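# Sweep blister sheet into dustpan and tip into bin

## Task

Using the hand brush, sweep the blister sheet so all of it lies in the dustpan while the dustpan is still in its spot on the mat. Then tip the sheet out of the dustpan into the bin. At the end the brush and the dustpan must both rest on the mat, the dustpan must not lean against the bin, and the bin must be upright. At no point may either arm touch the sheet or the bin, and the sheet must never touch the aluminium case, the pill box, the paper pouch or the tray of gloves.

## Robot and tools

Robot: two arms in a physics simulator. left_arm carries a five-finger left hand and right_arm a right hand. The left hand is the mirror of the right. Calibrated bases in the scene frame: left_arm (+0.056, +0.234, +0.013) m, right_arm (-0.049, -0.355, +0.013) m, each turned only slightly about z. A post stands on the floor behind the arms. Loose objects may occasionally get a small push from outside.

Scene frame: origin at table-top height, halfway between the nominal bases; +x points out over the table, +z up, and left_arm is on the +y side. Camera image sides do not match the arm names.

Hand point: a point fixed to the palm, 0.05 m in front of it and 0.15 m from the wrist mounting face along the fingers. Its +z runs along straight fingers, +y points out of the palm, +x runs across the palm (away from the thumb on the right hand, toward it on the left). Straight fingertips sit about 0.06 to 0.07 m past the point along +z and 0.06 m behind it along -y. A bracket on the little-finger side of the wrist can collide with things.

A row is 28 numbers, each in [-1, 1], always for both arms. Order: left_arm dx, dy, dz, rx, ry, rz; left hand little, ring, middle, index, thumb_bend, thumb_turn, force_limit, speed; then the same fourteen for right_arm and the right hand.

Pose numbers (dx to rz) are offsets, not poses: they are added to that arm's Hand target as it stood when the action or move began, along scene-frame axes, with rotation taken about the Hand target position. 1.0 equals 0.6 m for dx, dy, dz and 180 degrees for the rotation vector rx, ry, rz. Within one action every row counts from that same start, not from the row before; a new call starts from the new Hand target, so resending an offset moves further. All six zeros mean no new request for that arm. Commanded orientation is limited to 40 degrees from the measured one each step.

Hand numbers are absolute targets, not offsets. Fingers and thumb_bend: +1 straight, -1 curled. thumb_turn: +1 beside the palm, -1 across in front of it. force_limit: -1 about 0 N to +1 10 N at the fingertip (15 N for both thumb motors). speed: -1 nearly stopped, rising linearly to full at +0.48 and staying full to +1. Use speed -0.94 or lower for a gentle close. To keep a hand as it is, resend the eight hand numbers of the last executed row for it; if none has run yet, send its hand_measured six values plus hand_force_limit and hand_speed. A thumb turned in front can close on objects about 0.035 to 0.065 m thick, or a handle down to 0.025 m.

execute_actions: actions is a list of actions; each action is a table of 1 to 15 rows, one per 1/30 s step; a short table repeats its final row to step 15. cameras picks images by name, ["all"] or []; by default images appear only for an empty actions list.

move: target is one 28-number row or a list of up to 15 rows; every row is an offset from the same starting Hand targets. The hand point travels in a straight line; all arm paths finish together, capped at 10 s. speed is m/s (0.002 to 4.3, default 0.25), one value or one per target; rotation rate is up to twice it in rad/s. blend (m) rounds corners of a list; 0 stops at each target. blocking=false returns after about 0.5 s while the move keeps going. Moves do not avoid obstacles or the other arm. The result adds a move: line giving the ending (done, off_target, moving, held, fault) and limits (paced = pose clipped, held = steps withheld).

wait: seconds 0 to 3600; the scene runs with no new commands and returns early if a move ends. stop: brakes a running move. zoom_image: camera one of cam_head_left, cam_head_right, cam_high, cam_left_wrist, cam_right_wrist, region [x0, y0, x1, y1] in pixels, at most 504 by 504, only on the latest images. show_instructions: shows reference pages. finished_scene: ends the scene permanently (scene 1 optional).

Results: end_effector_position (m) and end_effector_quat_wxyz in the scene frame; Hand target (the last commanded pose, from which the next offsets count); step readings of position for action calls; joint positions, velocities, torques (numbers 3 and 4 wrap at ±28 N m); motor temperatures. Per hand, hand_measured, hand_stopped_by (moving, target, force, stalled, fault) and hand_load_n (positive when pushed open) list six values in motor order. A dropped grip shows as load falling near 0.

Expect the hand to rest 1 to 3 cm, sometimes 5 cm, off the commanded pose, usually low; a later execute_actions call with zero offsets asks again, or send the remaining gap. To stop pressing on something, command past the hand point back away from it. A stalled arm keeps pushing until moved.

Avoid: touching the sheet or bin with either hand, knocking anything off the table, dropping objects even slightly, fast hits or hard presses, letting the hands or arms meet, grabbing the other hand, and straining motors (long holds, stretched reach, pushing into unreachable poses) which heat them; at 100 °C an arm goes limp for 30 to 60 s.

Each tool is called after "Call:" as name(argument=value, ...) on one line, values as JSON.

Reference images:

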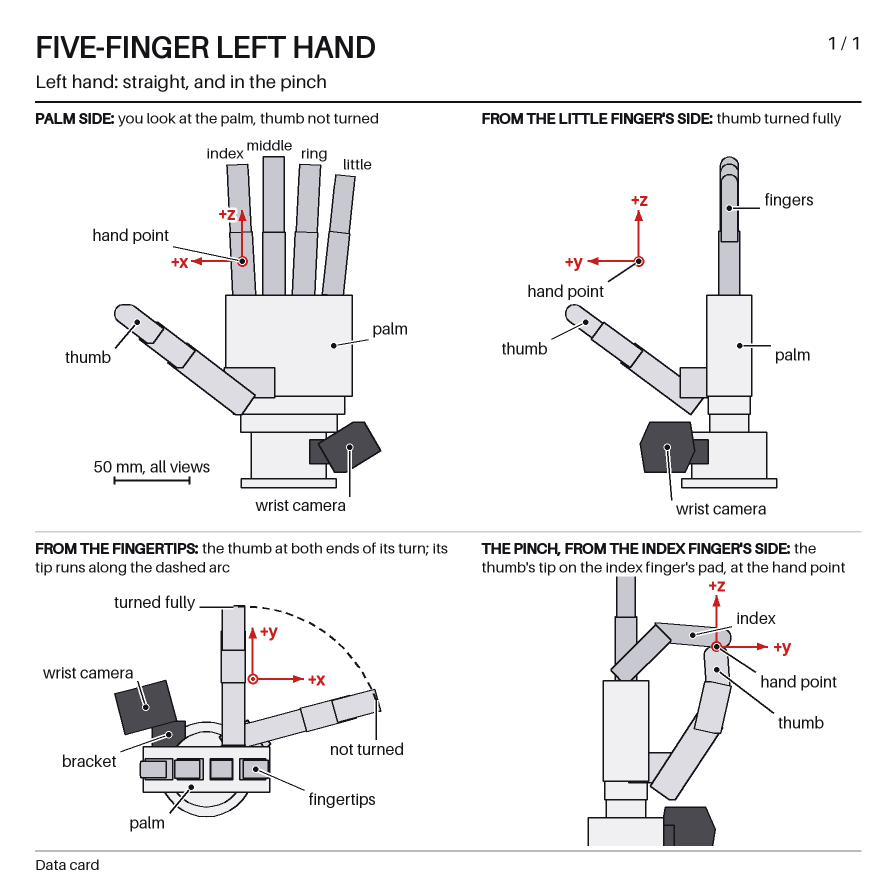

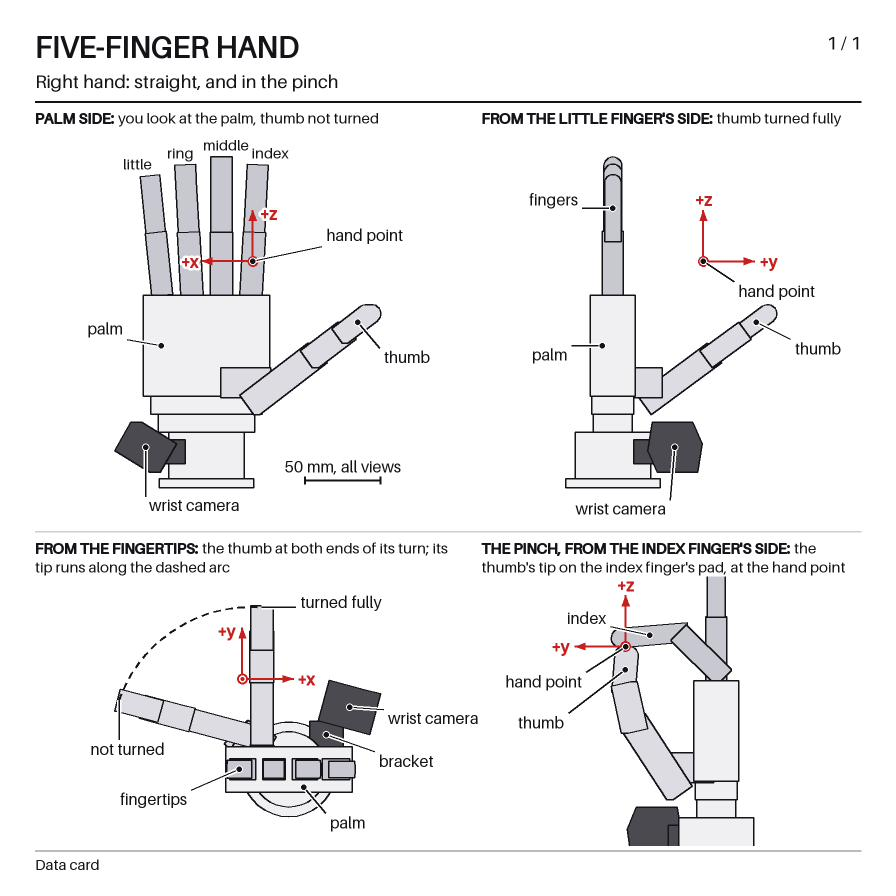

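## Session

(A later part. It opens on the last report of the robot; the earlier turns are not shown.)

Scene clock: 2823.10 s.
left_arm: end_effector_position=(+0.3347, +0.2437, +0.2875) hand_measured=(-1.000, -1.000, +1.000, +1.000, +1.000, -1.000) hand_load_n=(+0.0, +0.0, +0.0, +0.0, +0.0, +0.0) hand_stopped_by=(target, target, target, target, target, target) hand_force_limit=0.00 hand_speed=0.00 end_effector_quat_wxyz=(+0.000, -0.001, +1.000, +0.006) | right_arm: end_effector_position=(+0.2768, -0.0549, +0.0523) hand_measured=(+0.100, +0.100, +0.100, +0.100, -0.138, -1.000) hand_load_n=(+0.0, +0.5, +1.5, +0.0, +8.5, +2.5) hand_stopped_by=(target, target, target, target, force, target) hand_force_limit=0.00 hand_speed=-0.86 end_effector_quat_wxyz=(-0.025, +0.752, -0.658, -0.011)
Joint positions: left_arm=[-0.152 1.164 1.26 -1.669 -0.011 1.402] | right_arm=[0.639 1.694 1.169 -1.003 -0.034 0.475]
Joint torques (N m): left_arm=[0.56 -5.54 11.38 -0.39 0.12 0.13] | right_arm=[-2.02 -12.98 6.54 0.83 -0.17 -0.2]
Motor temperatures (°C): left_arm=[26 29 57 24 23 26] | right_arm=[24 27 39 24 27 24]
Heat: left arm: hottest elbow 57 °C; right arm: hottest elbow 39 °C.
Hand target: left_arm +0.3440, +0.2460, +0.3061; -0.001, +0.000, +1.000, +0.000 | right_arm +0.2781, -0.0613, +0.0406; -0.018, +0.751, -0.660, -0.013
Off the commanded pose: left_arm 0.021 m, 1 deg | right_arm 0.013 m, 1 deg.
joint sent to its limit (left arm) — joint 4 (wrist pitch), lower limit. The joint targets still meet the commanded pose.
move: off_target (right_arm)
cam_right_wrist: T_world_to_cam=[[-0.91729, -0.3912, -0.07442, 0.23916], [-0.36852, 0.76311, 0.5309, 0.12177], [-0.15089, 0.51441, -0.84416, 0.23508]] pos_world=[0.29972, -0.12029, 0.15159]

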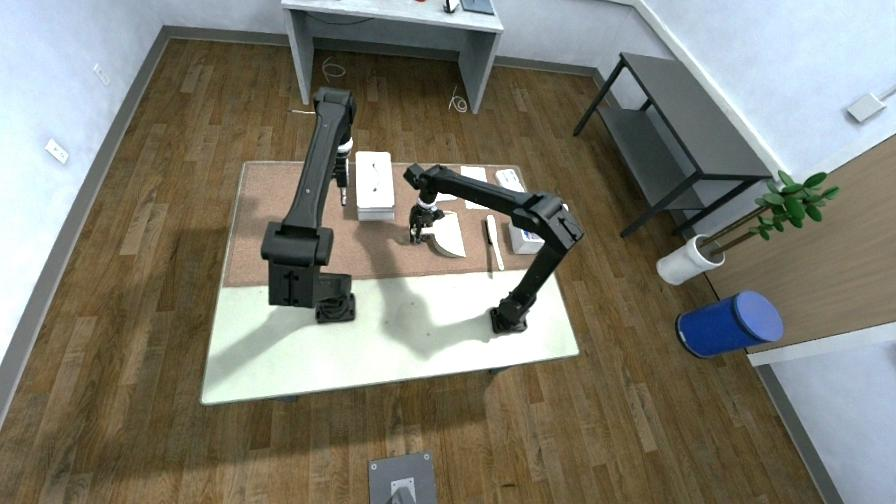

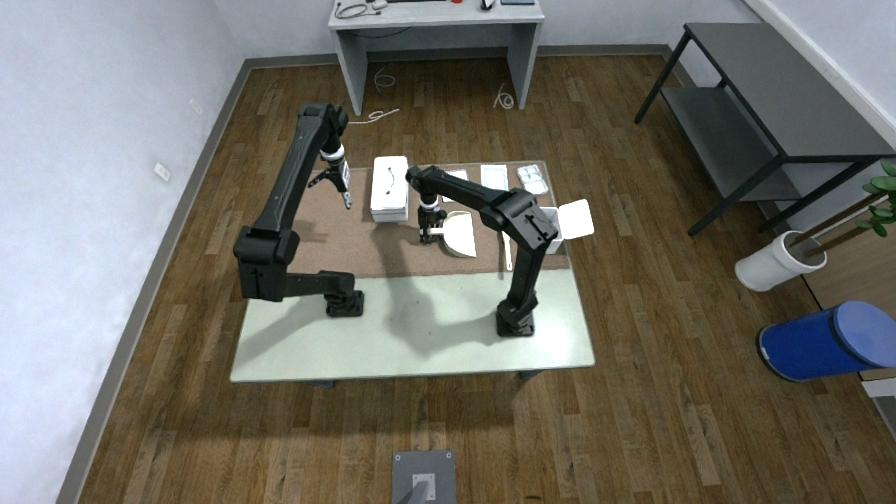

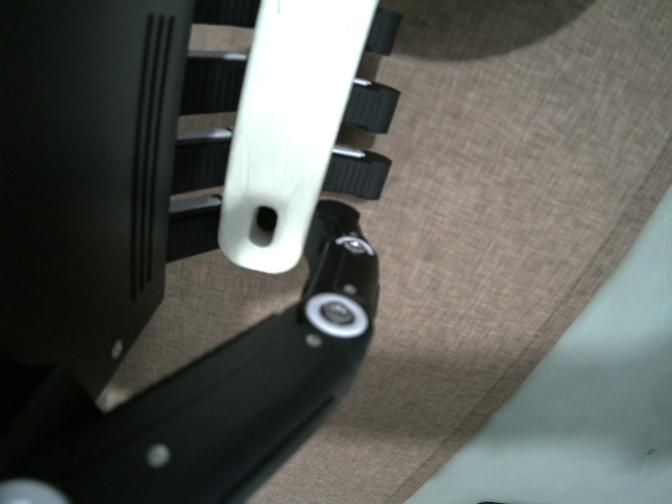

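Call:
move(target=[0,0,0,0,0,0,-1,-1,1,1,1,-1,0,0, 0,0,-0.008,0,0,0,0.1,0.1,0.1,0.1,-0.95,-1,0.0,-0.86], speed=0.02, cameras=["cam_head_left","cam_head_right","cam_right_wrist"])

Call:
zoom_image(camera="cam_head_left", region=[400, 190, 480, 270])

Call:
zoom_image(camera="cam_head_right", region=[405, 190, 495, 270])

Scene clock: 2831.30 s.
left_arm: end_effector_position=(+0.3347, +0.2437, +0.2875) hand_measured=(-1.000, -1.000, +1.000, +1.000, +1.000, -1.000) hand_load_n=(+0.0, +0.0, +0.0, +0.0, +0.0, +0.0) hand_stopped_by=(target, target, target, target, target, target) hand_force_limit=0.00 hand_speed=0.00 end_effector_quat_wxyz=(+0.000, -0.001, +1.000, +0.006) | right_arm: end_effector_position=(+0.2773, -0.0545, +0.0485) hand_measured=(+0.100, +0.100, +0.100, +0.100, -0.138, -1.000) hand_load_n=(+0.0, +0.0, +1.5, +0.5, +7.5, +2.5) hand_stopped_by=(target, target, target, target, force, target) hand_force_limit=0.00 hand_speed=-0.86 end_effector_quat_wxyz=(-0.026, +0.752, -0.658, -0.011)
Joint positions: left_arm=[-0.152 1.164 1.26 -1.669 -0.011 1.402] | right_arm=[0.639 1.699 1.165 -0.991 -0.034 0.475]
Joint torques (N m): left_arm=[0.21 -5.48 11.41 -0.32 0.11 0.13] | right_arm=[-2.08 -12.92 6.45 0.87 -0.18 -0.2]
Motor temperatures (°C): left_arm=[26 29 57 24 23 26] | right_arm=[24 27 39 24 27 24]
Heat: left arm: hottest elbow 57 °C; right arm: hottest elbow 39 °C.
Hand target: left_arm +0.3440, +0.2460, +0.3061; -0.001, +0.000, +1.000, +0.000 | right_arm +0.2782, -0.0612, +0.0359; -0.018, +0.751, -0.660, -0.013
Off the commanded pose: left_arm 0.021 m, 1 deg | right_arm 0.014 m, 1 deg.
joint sent to its limit (left arm) — joint 4 (wrist pitch), lower limit. The joint targets still meet the commanded pose.
move: off_target (right_arm)
cam_right_wrist: T_world_to_cam=[[-0.91717, -0.39114, -0.07626, 0.23959], [-0.36935, 0.76252, 0.53116, 0.12385], [-0.14961, 0.51533, -0.84383, 0.23145]] pos_world=[0.30012, -0.12, 0.14779]

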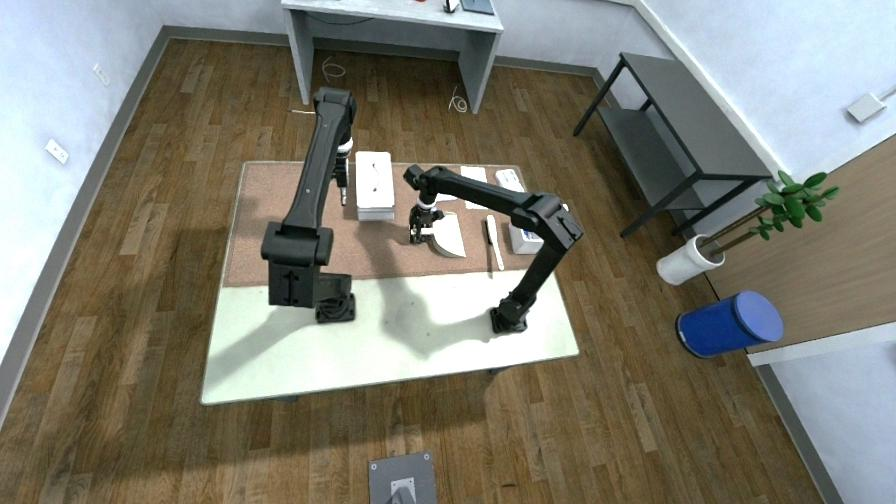

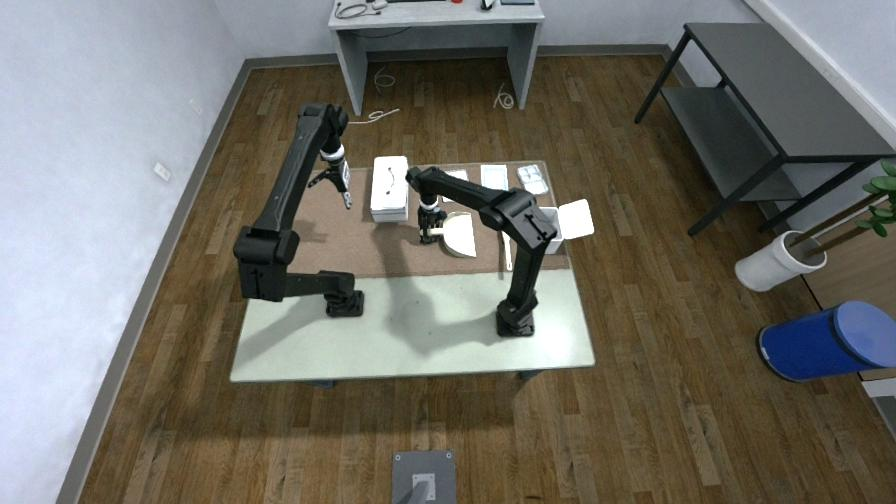

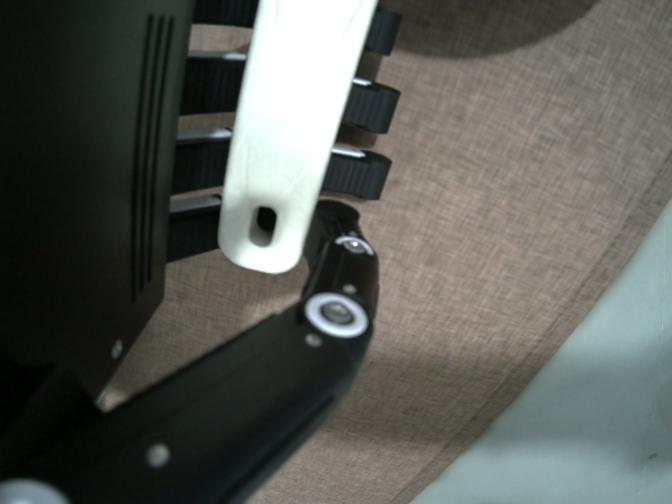

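Scaled by 6.300 from the camera's image (finer frame: 1280x720).

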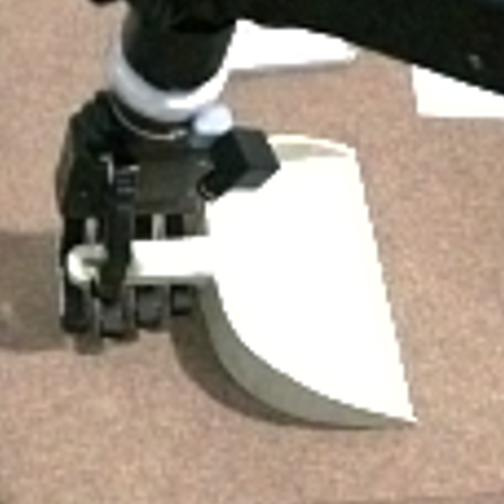

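Scaled by 5.600 from the camera's image (finer frame: 1280x720).

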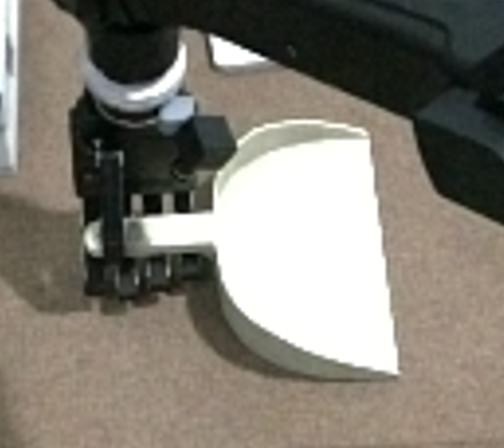

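Call:
move(target=[0,0,0,0,0,0,-1,-1,1,1,1,-1,0,0, 0,0,-0.008,0,0,0,0.1,0.1,0.1,0.1,-0.95,-1,0.0,-0.86], speed=0.02, cameras=["cam_head_left","cam_head_right","cam_right_wrist","cam_high"])

Call:
zoom_image(camera="cam_head_left", region=[400, 190, 480, 270])

Call:
zoom_image(camera="cam_head_right", region=[405, 190, 495, 270])

Call:
zoom_image(camera="cam_high", region=[480, 160, 600, 250])

Scene clock: 2844.63 s.
left_arm: end_effector_position=(+0.3347, +0.2437, +0.2875) hand_measured=(-1.000, -1.000, +1.000, +1.000, +1.000, -1.000) hand_load_n=(+0.0, +0.5, +0.0, +0.0, +0.0, +0.0) hand_stopped_by=(target, target, target, target, target, target) hand_force_limit=0.00 hand_speed=0.00 end_effector_quat_wxyz=(+0.000, -0.001, +1.000, +0.006) | right_arm: end_effector_position=(+0.2772, -0.0547, +0.0434) hand_measured=(+0.100, +0.100, +0.100, +0.100, -0.138, -1.000) hand_load_n=(+0.0, +0.0, +1.5, +0.5, +5.0, +1.5) hand_stopped_by=(target, target, target, target, force, target) hand_force_limit=0.00 hand_speed=-0.86 end_effector_quat_wxyz=(-0.026, +0.753, -0.658, -0.011)
Joint positions: left_arm=[-0.152 1.164 1.26 -1.669 -0.011 1.402] | right_arm=[0.639 1.706 1.159 -0.979 -0.034 0.474]
Joint torques (N m): left_arm=[0.26 -5.36 11.4 -0.35 0.11 0.14] | right_arm=[-1.96 -12.92 6.42 0.85 -0.17 -0.2]
Motor temperatures (°C): left_arm=[26 29 57 24 23 26] | right_arm=[24 27 39 24 27 24]
Heat: left arm: hottest elbow 57 °C; right arm: hottest elbow 39 °C.
Hand target: left_arm +0.3440, +0.2460, +0.3061; -0.001, +0.000, +1.000, +0.000 | right_arm +0.2780, -0.0613, +0.0310; -0.018, +0.751, -0.660, -0.013
Off the commanded pose: left_arm 0.021 m, 1 deg | right_arm 0.014 m, 1 deg.
joint sent to its limit (left arm) — joint 4 (wrist pitch), lower limit. The joint targets still meet the commanded pose.
move: off_target (right_arm)
cam_right_wrist: T_world_to_cam=[[-0.91691, -0.39188, -0.07552, 0.2389], [-0.36962, 0.7625, 0.53101, 0.12674], [-0.15051, 0.5148, -0.84399, 0.22743]] pos_world=[0.30012, -0.1201, 0.14269]
Images, in order (width x height): cam_head_left 896x504, cam_head_right 896x504, cam_high 896x504, cam_right_wrist 672x504.

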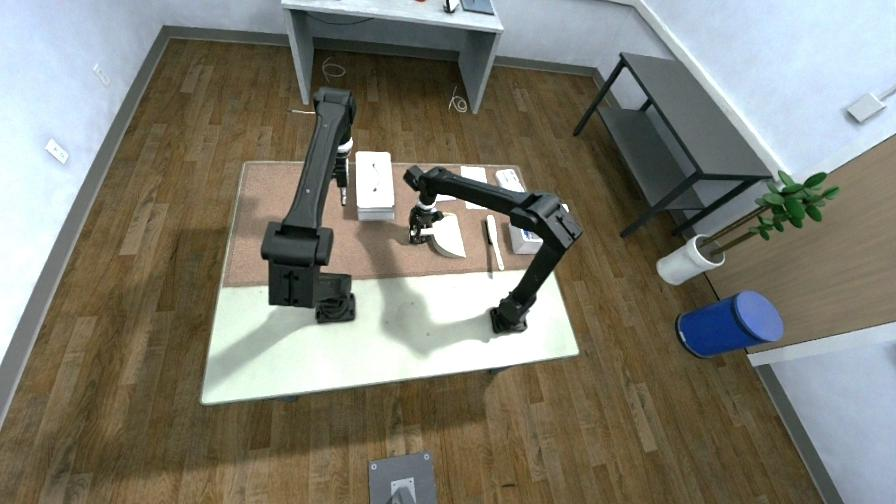

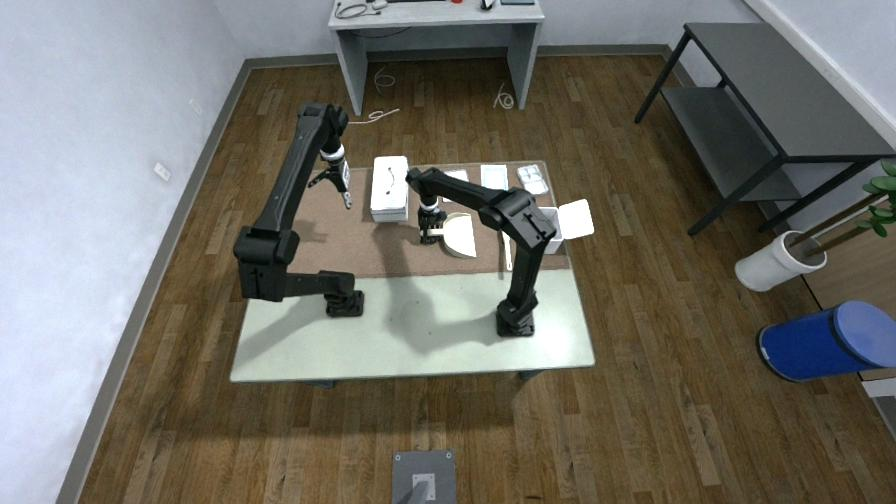

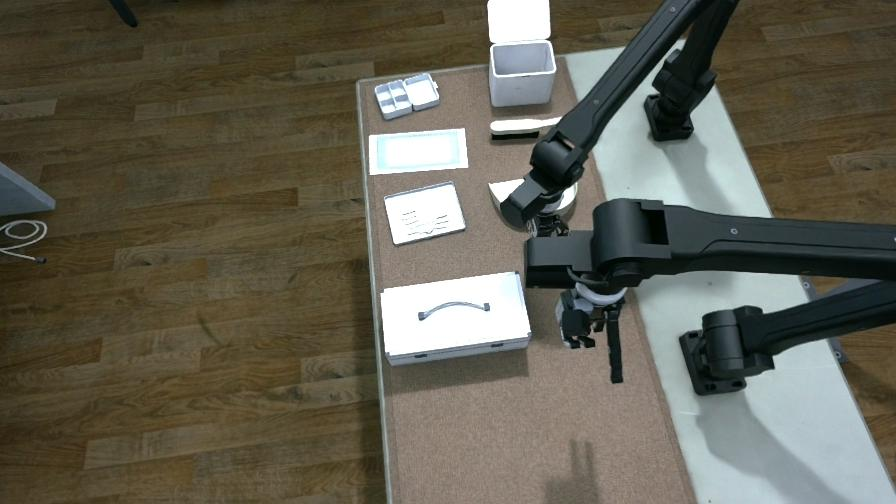

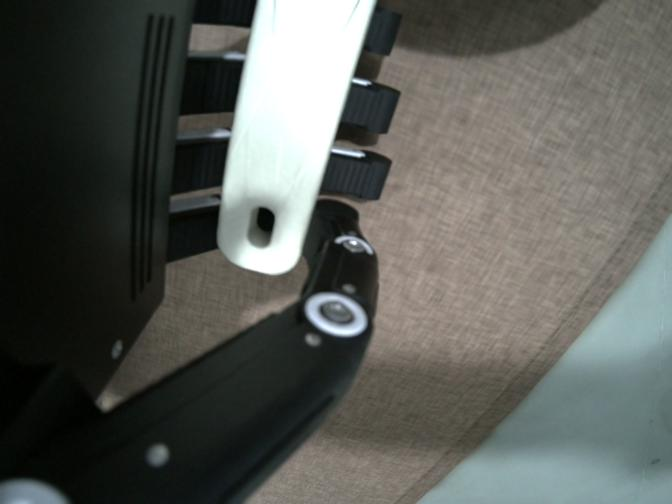

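Scaled by 6.300 from the camera's image (finer frame: 1280x720).

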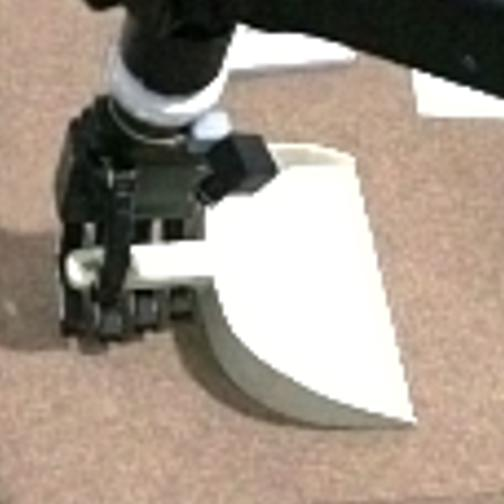

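Scaled by 5.600 from the camera's image (finer frame: 1280x720).

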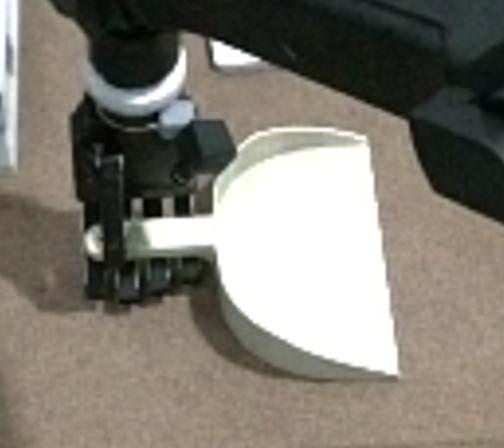

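Scaled by 4.200 from the camera's image (finer frame: 1280x720).

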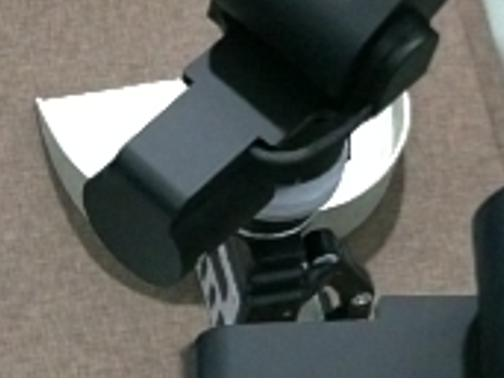

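Call:
move(target=[0,0,0,0,0,0,-1,-1,1,1,1,-1,0,0, 0,0,-0.0075,0,0,0,0.1,0.1,0.1,0.1,-0.95,-1,0.0,-0.86], speed=0.02, cameras=["cam_head_left","cam_head_right","cam_right_wrist"])

Call:
zoom_image(camera="cam_head_left", region=[400, 190, 480, 270])

Call:
zoom_image(camera="cam_head_right", region=[405, 190, 495, 270])

Scene clock: 2861.33 s.
left_arm: end_effector_position=(+0.3347, +0.2437, +0.2875) hand_measured=(-1.000, -1.000, +1.000, +1.000, +1.000, -1.000) hand_load_n=(+0.0, +0.0, +0.0, +0.0, +0.0, +0.0) hand_stopped_by=(target, target, target, target, target, target) hand_force_limit=0.00 hand_speed=0.00 end_effector_quat_wxyz=(+0.000, -0.001, +1.000, +0.006) | right_arm: end_effector_position=(+0.2781, -0.0539, +0.0420) hand_measured=(+0.100, +0.100, +0.100, +0.100, -0.138, -1.000) hand_load_n=(+0.0, +0.0, +1.0, +0.5, +5.0, +2.0) hand_stopped_by=(target, target, target, target, force, target) hand_force_limit=0.00 hand_speed=-0.86 end_effector_quat_wxyz=(-0.028, +0.753, -0.658, -0.010)
Joint positions: left_arm=[-0.152 1.164 1.26 -1.669 -0.011 1.402] | right_arm=[0.639 1.708 1.157 -0.97 -0.034 0.474]
Joint torques (N m): left_arm=[0.32 -5.48 11.45 -0.4 0.12 0.13] | right_arm=[-2.02 -12.51 6.22 0.98 -0.16 -0.19]
Motor temperatures (°C): left_arm=[26 29 57 24 23 26] | right_arm=[24 27 39 24 27 24]
Heat: left arm: hottest elbow 57 °C; right arm: hottest elbow 39 °C.
Hand target: left_arm +0.3440, +0.2460, +0.3061; -0.001, +0.000, +1.000, +0.000 | right_arm +0.2782, -0.0612, +0.0266; -0.018, +0.751, -0.660, -0.013
Off the commanded pose: left_arm 0.021 m, 1 deg | right_arm 0.017 m, 1 deg.
joint sent to its limit (left arm) — joint 4 (wrist pitch), lower limit. The joint targets still meet the commanded pose.
move: off_target (right_arm)
cam_right_wrist: T_world_to_cam=[[-0.91656, -0.39168, -0.08067, 0.24003], [-0.37189, 0.76066, 0.53207, 0.12773], [-0.14704, 0.51767, -0.84285, 0.22517]] pos_world=[0.30061, -0.11971, 0.14118]

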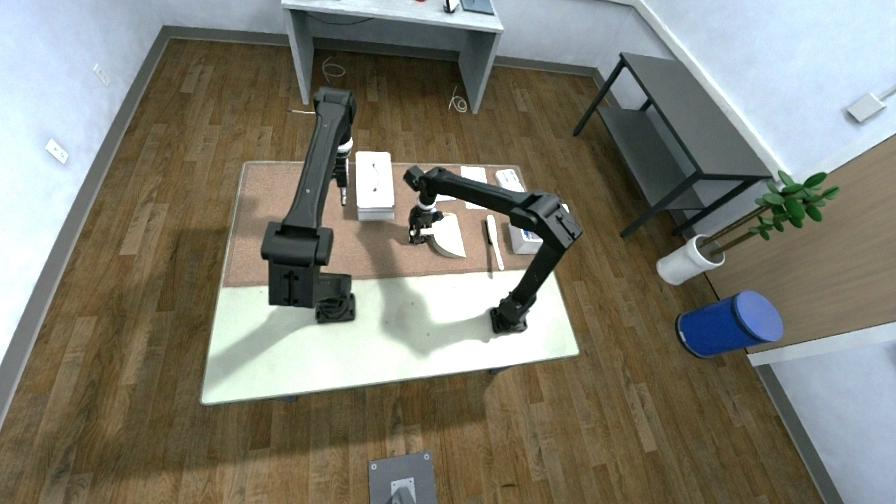

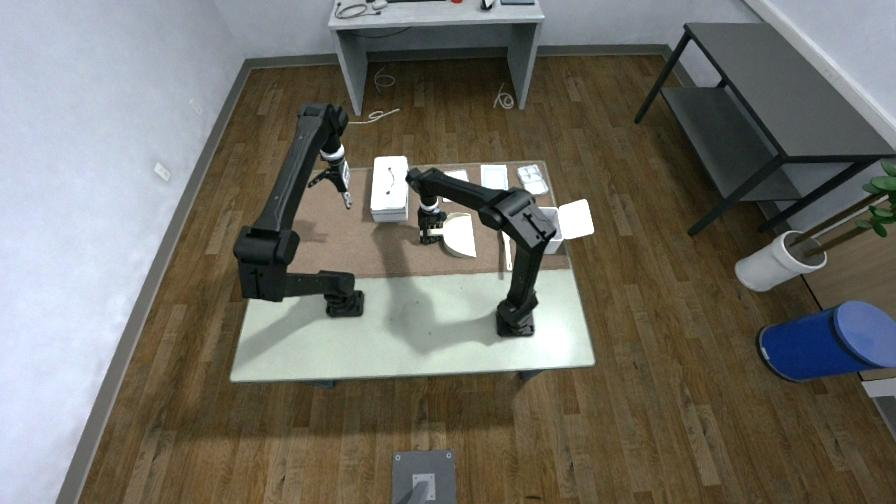

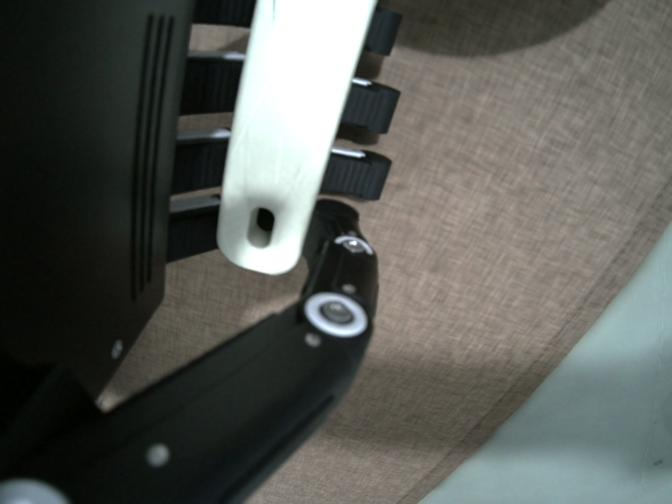

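Scaled by 6.300 from the camera's image (finer frame: 1280x720).

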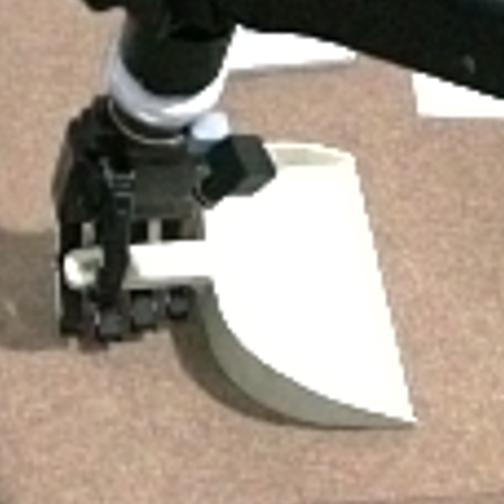

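Scaled by 5.600 from the camera's image (finer frame: 1280x720).

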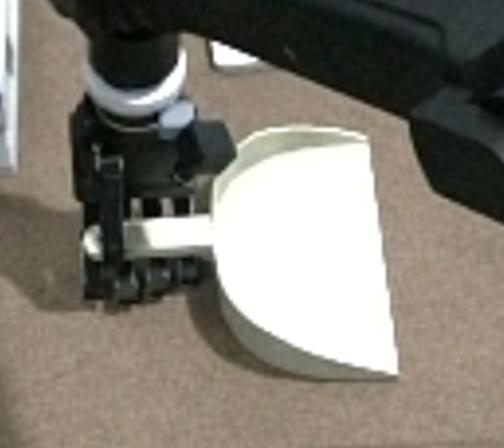

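Call:
move(target=[[0,0,0,0,0,0,-1,-1,1,1,1,-1,0,0, 0,0,0.005,0,0,0,0.1,0.1,0.1,0.1,-0.95,-1,0.0,-0.86],[0,0,0,0,0,0,-1,-1,1,1,1,-1,0,0, 0,0,0.005,0,0,0,0.1,0.1,0.1,0.1,-0.06,-1,0.0,-0.92]], speed=0.02, cameras=["cam_head_left","cam_head_right","cam_right_wrist"])

Call:
zoom_image(camera="cam_head_left", region=[400, 190, 480, 270])

Call:
zoom_image(camera="cam_head_right", region=[405, 190, 495, 270])

Scene clock: 2877.53 s.
left_arm: end_effector_position=(+0.3347, +0.2437, +0.2875) hand_measured=(-1.000, -1.000, +1.000, +1.000, +1.000, -1.000) hand_load_n=(+0.0, +0.0, +0.0, +0.0, +0.0, +0.0) hand_stopped_by=(target, target, target, target, target, target) hand_force_limit=0.00 hand_speed=0.00 end_effector_quat_wxyz=(+0.000, -0.001, +1.000, +0.006) | right_arm: end_effector_position=(+0.2782, -0.0541, +0.0420) hand_measured=(+0.100, +0.100, +0.100, +0.100, -0.060, -1.000) hand_load_n=(+0.0, +0.0, +0.0, +0.0, +0.0, +0.0) hand_stopped_by=(target, target, target, target, target, target) hand_force_limit=0.00 hand_speed=-0.92 end_effector_quat_wxyz=(-0.028, +0.753, -0.658, -0.010)
Joint positions: left_arm=[-0.152 1.164 1.26 -1.669 -0.011 1.402] | right_arm=[0.638 1.708 1.157 -0.97 -0.034 0.474]
Joint torques (N m): left_arm=[0.5 -5.6 11.44 -0.4 0.11 0.14] | right_arm=[-2.02 -12.92 6.48 0.7 -0.16 -0.2]
Motor temperatures (°C): left_arm=[26 29 57 24 23 26] | right_arm=[24 27 38 24 27 24]
Heat: left arm: hottest elbow 57 °C; right arm: hottest elbow 38 °C.
Hand target: left_arm +0.3440, +0.2460, +0.3061; -0.001, +0.000, +1.000, +0.000 | right_arm +0.2783, -0.0613, +0.0296; -0.018, +0.751, -0.660, -0.013
Off the commanded pose: left_arm 0.021 m, 1 deg | right_arm 0.014 m, 1 deg.
joint sent to its limit (left arm) — joint 4 (wrist pitch), lower limit. The joint targets still meet the commanded pose.
move: off_target (right_arm); target 2's new numbers were sent with right_arm's hand 0.014 m and 1 deg from that target
cam_right_wrist: T_world_to_cam=[[-0.91672, -0.39131, -0.08064, 0.24017], [-0.37158, 0.76083, 0.53204, 0.12777], [-0.14684, 0.51769, -0.84287, 0.22518]] pos_world=[0.30071, -0.11981, 0.14118]

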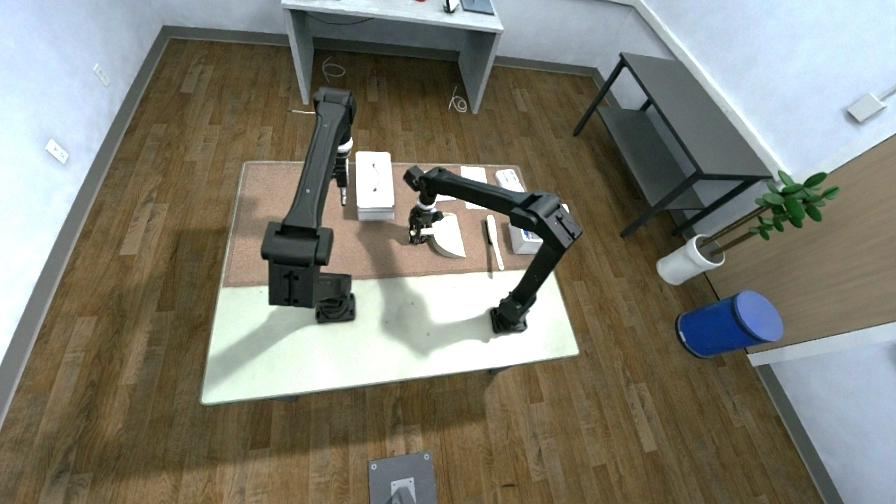

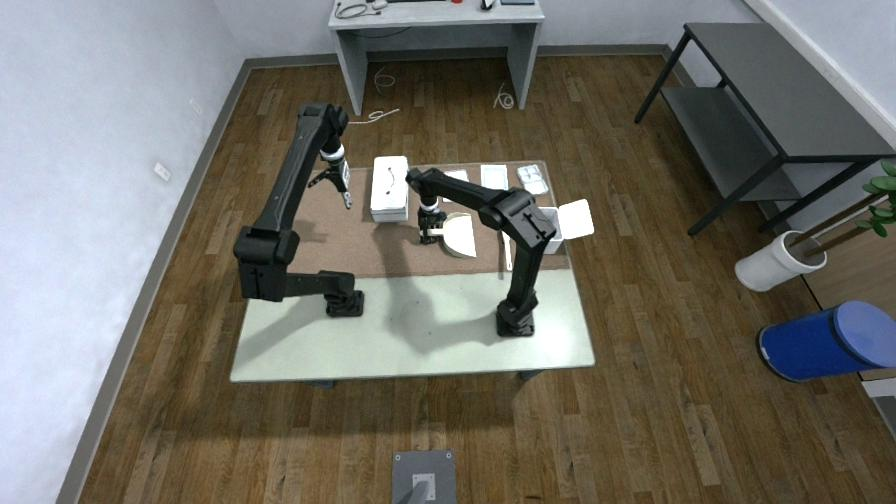

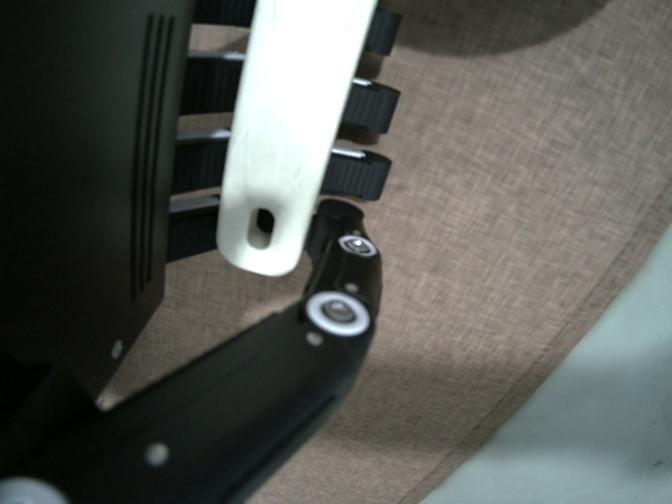

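Scaled by 6.300 from the camera's image (finer frame: 1280x720).

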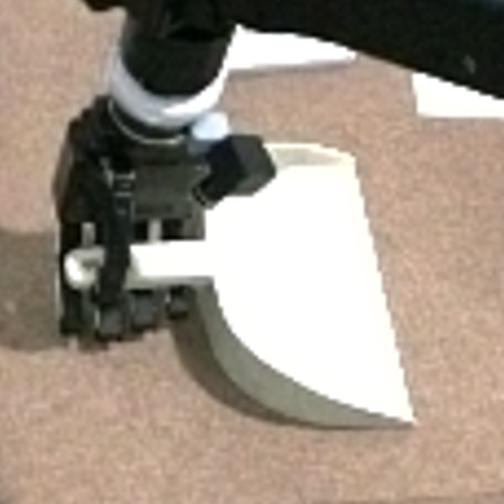

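Scaled by 5.600 from the camera's image (finer frame: 1280x720).

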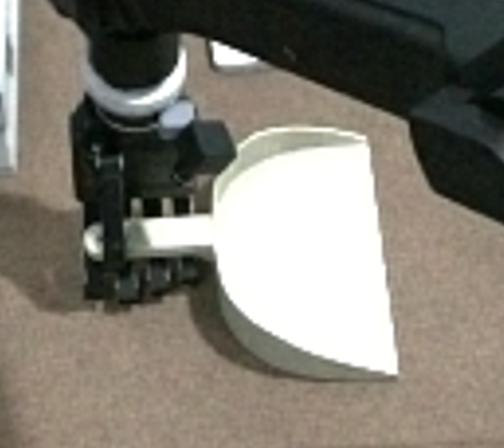

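Call:
move(target=[0,0,0,0,0,0,-1,-1,1,1,1,-1,0,0, 0,0,-0.004,0,0,0,0.1,0.1,0.1,0.1,1,-1,0.0,-0.5], speed=0.02, cameras=["cam_head_left","cam_head_right","cam_right_wrist"])

Call:
zoom_image(camera="cam_head_left", region=[400, 190, 480, 270])

Call:
zoom_image(camera="cam_head_right", region=[405, 190, 495, 270])

Scene clock: 2898.13 s.
left_arm: end_effector_position=(+0.3347, +0.2437, +0.2875) hand_measured=(-1.000, -1.000, +1.000, +1.000, +1.000, -1.000) hand_load_n=(+0.5, +0.0, +0.0, +0.0, +0.0, +0.0) hand_stopped_by=(target, target, target, target, target, target) hand_force_limit=0.00 hand_speed=0.00 end_effector_quat_wxyz=(+0.000, -0.001, +1.000, +0.006) | right_arm: end_effector_position=(+0.2781, -0.0541, +0.0414) hand_measured=(+0.100, +0.100, +0.100, +0.100, +1.000, -1.000) hand_load_n=(+0.0, +0.0, +0.0, +0.0, +0.0, +0.0) hand_stopped_by=(target, target, target, target, target, target) hand_force_limit=0.00 hand_speed=-0.50 end_effector_quat_wxyz=(-0.028, +0.753, -0.658, -0.011)
Joint positions: left_arm=[-0.152 1.164 1.26 -1.669 -0.011 1.402] | right_arm=[0.638 1.709 1.157 -0.97 -0.034 0.474]
Joint torques (N m): left_arm=[0.44 -5.66 11.45 -0.35 0.12 0.14] | right_arm=[-2.02 -12.75 6.27 0.91 -0.16 -0.2]
Motor temperatures (°C): left_arm=[26 29 57 24 23 26] | right_arm=[24 27 38 24 27 24]
Heat: left arm: hottest elbow 57 °C; right arm: hottest elbow 38 °C.
Hand target: left_arm +0.3440, +0.2460, +0.3061; -0.001, +0.000, +1.000, +0.000 | right_arm +0.2783, -0.0613, +0.0271; -0.018, +0.751, -0.660, -0.013
Off the commanded pose: left_arm 0.021 m, 1 deg | right_arm 0.016 m, 1 deg.
joint sent to its limit (left arm) — joint 4 (wrist pitch), lower limit. The joint targets still meet the commanded pose.
move: off_target (right_arm)
cam_right_wrist: T_world_to_cam=[[-0.91684, -0.39133, -0.0792, 0.23996], [-0.37089, 0.76131, 0.53184, 0.12797], [-0.14783, 0.51699, -0.84313, 0.22492]] pos_world=[0.30071, -0.1198, 0.14058]

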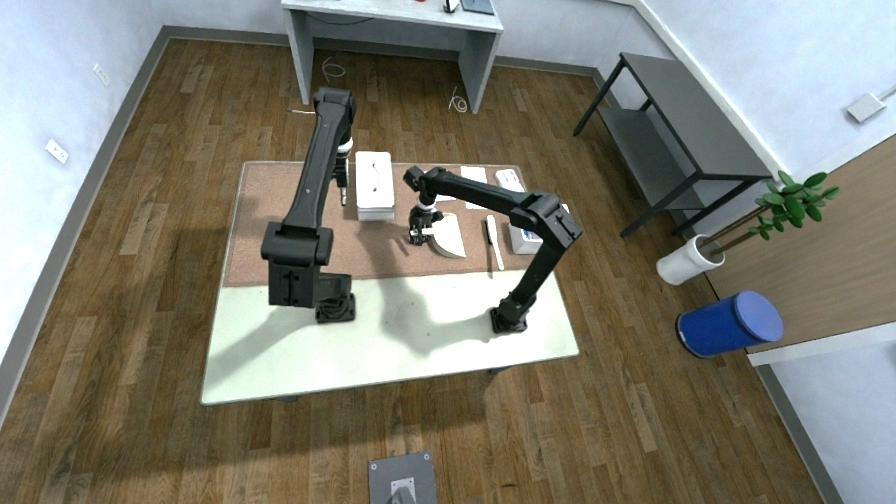

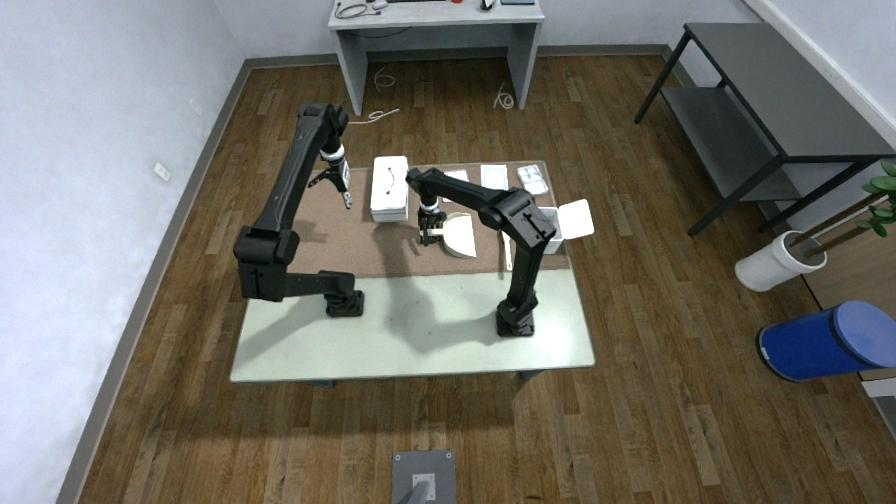

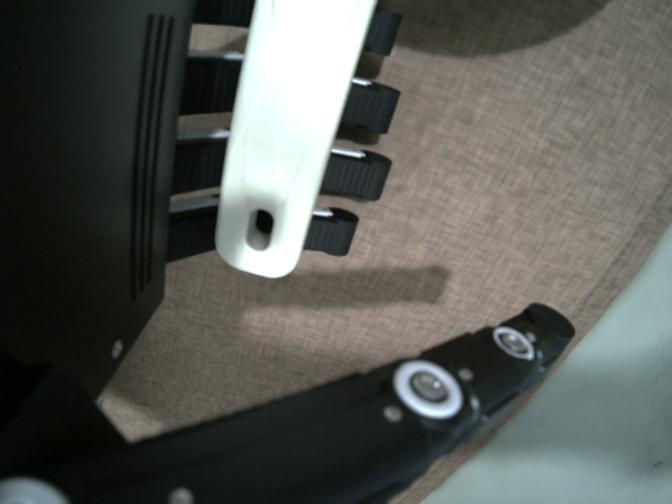

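Scaled by 6.300 from the camera's image (finer frame: 1280x720).

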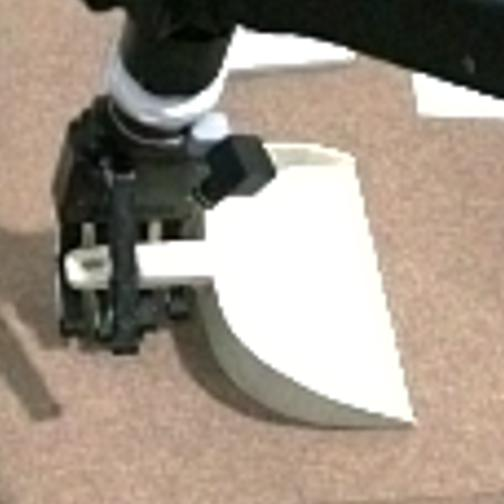

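Scaled by 5.600 from the camera's image (finer frame: 1280x720).

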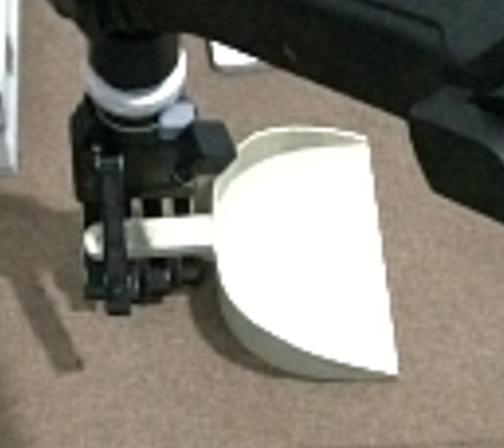

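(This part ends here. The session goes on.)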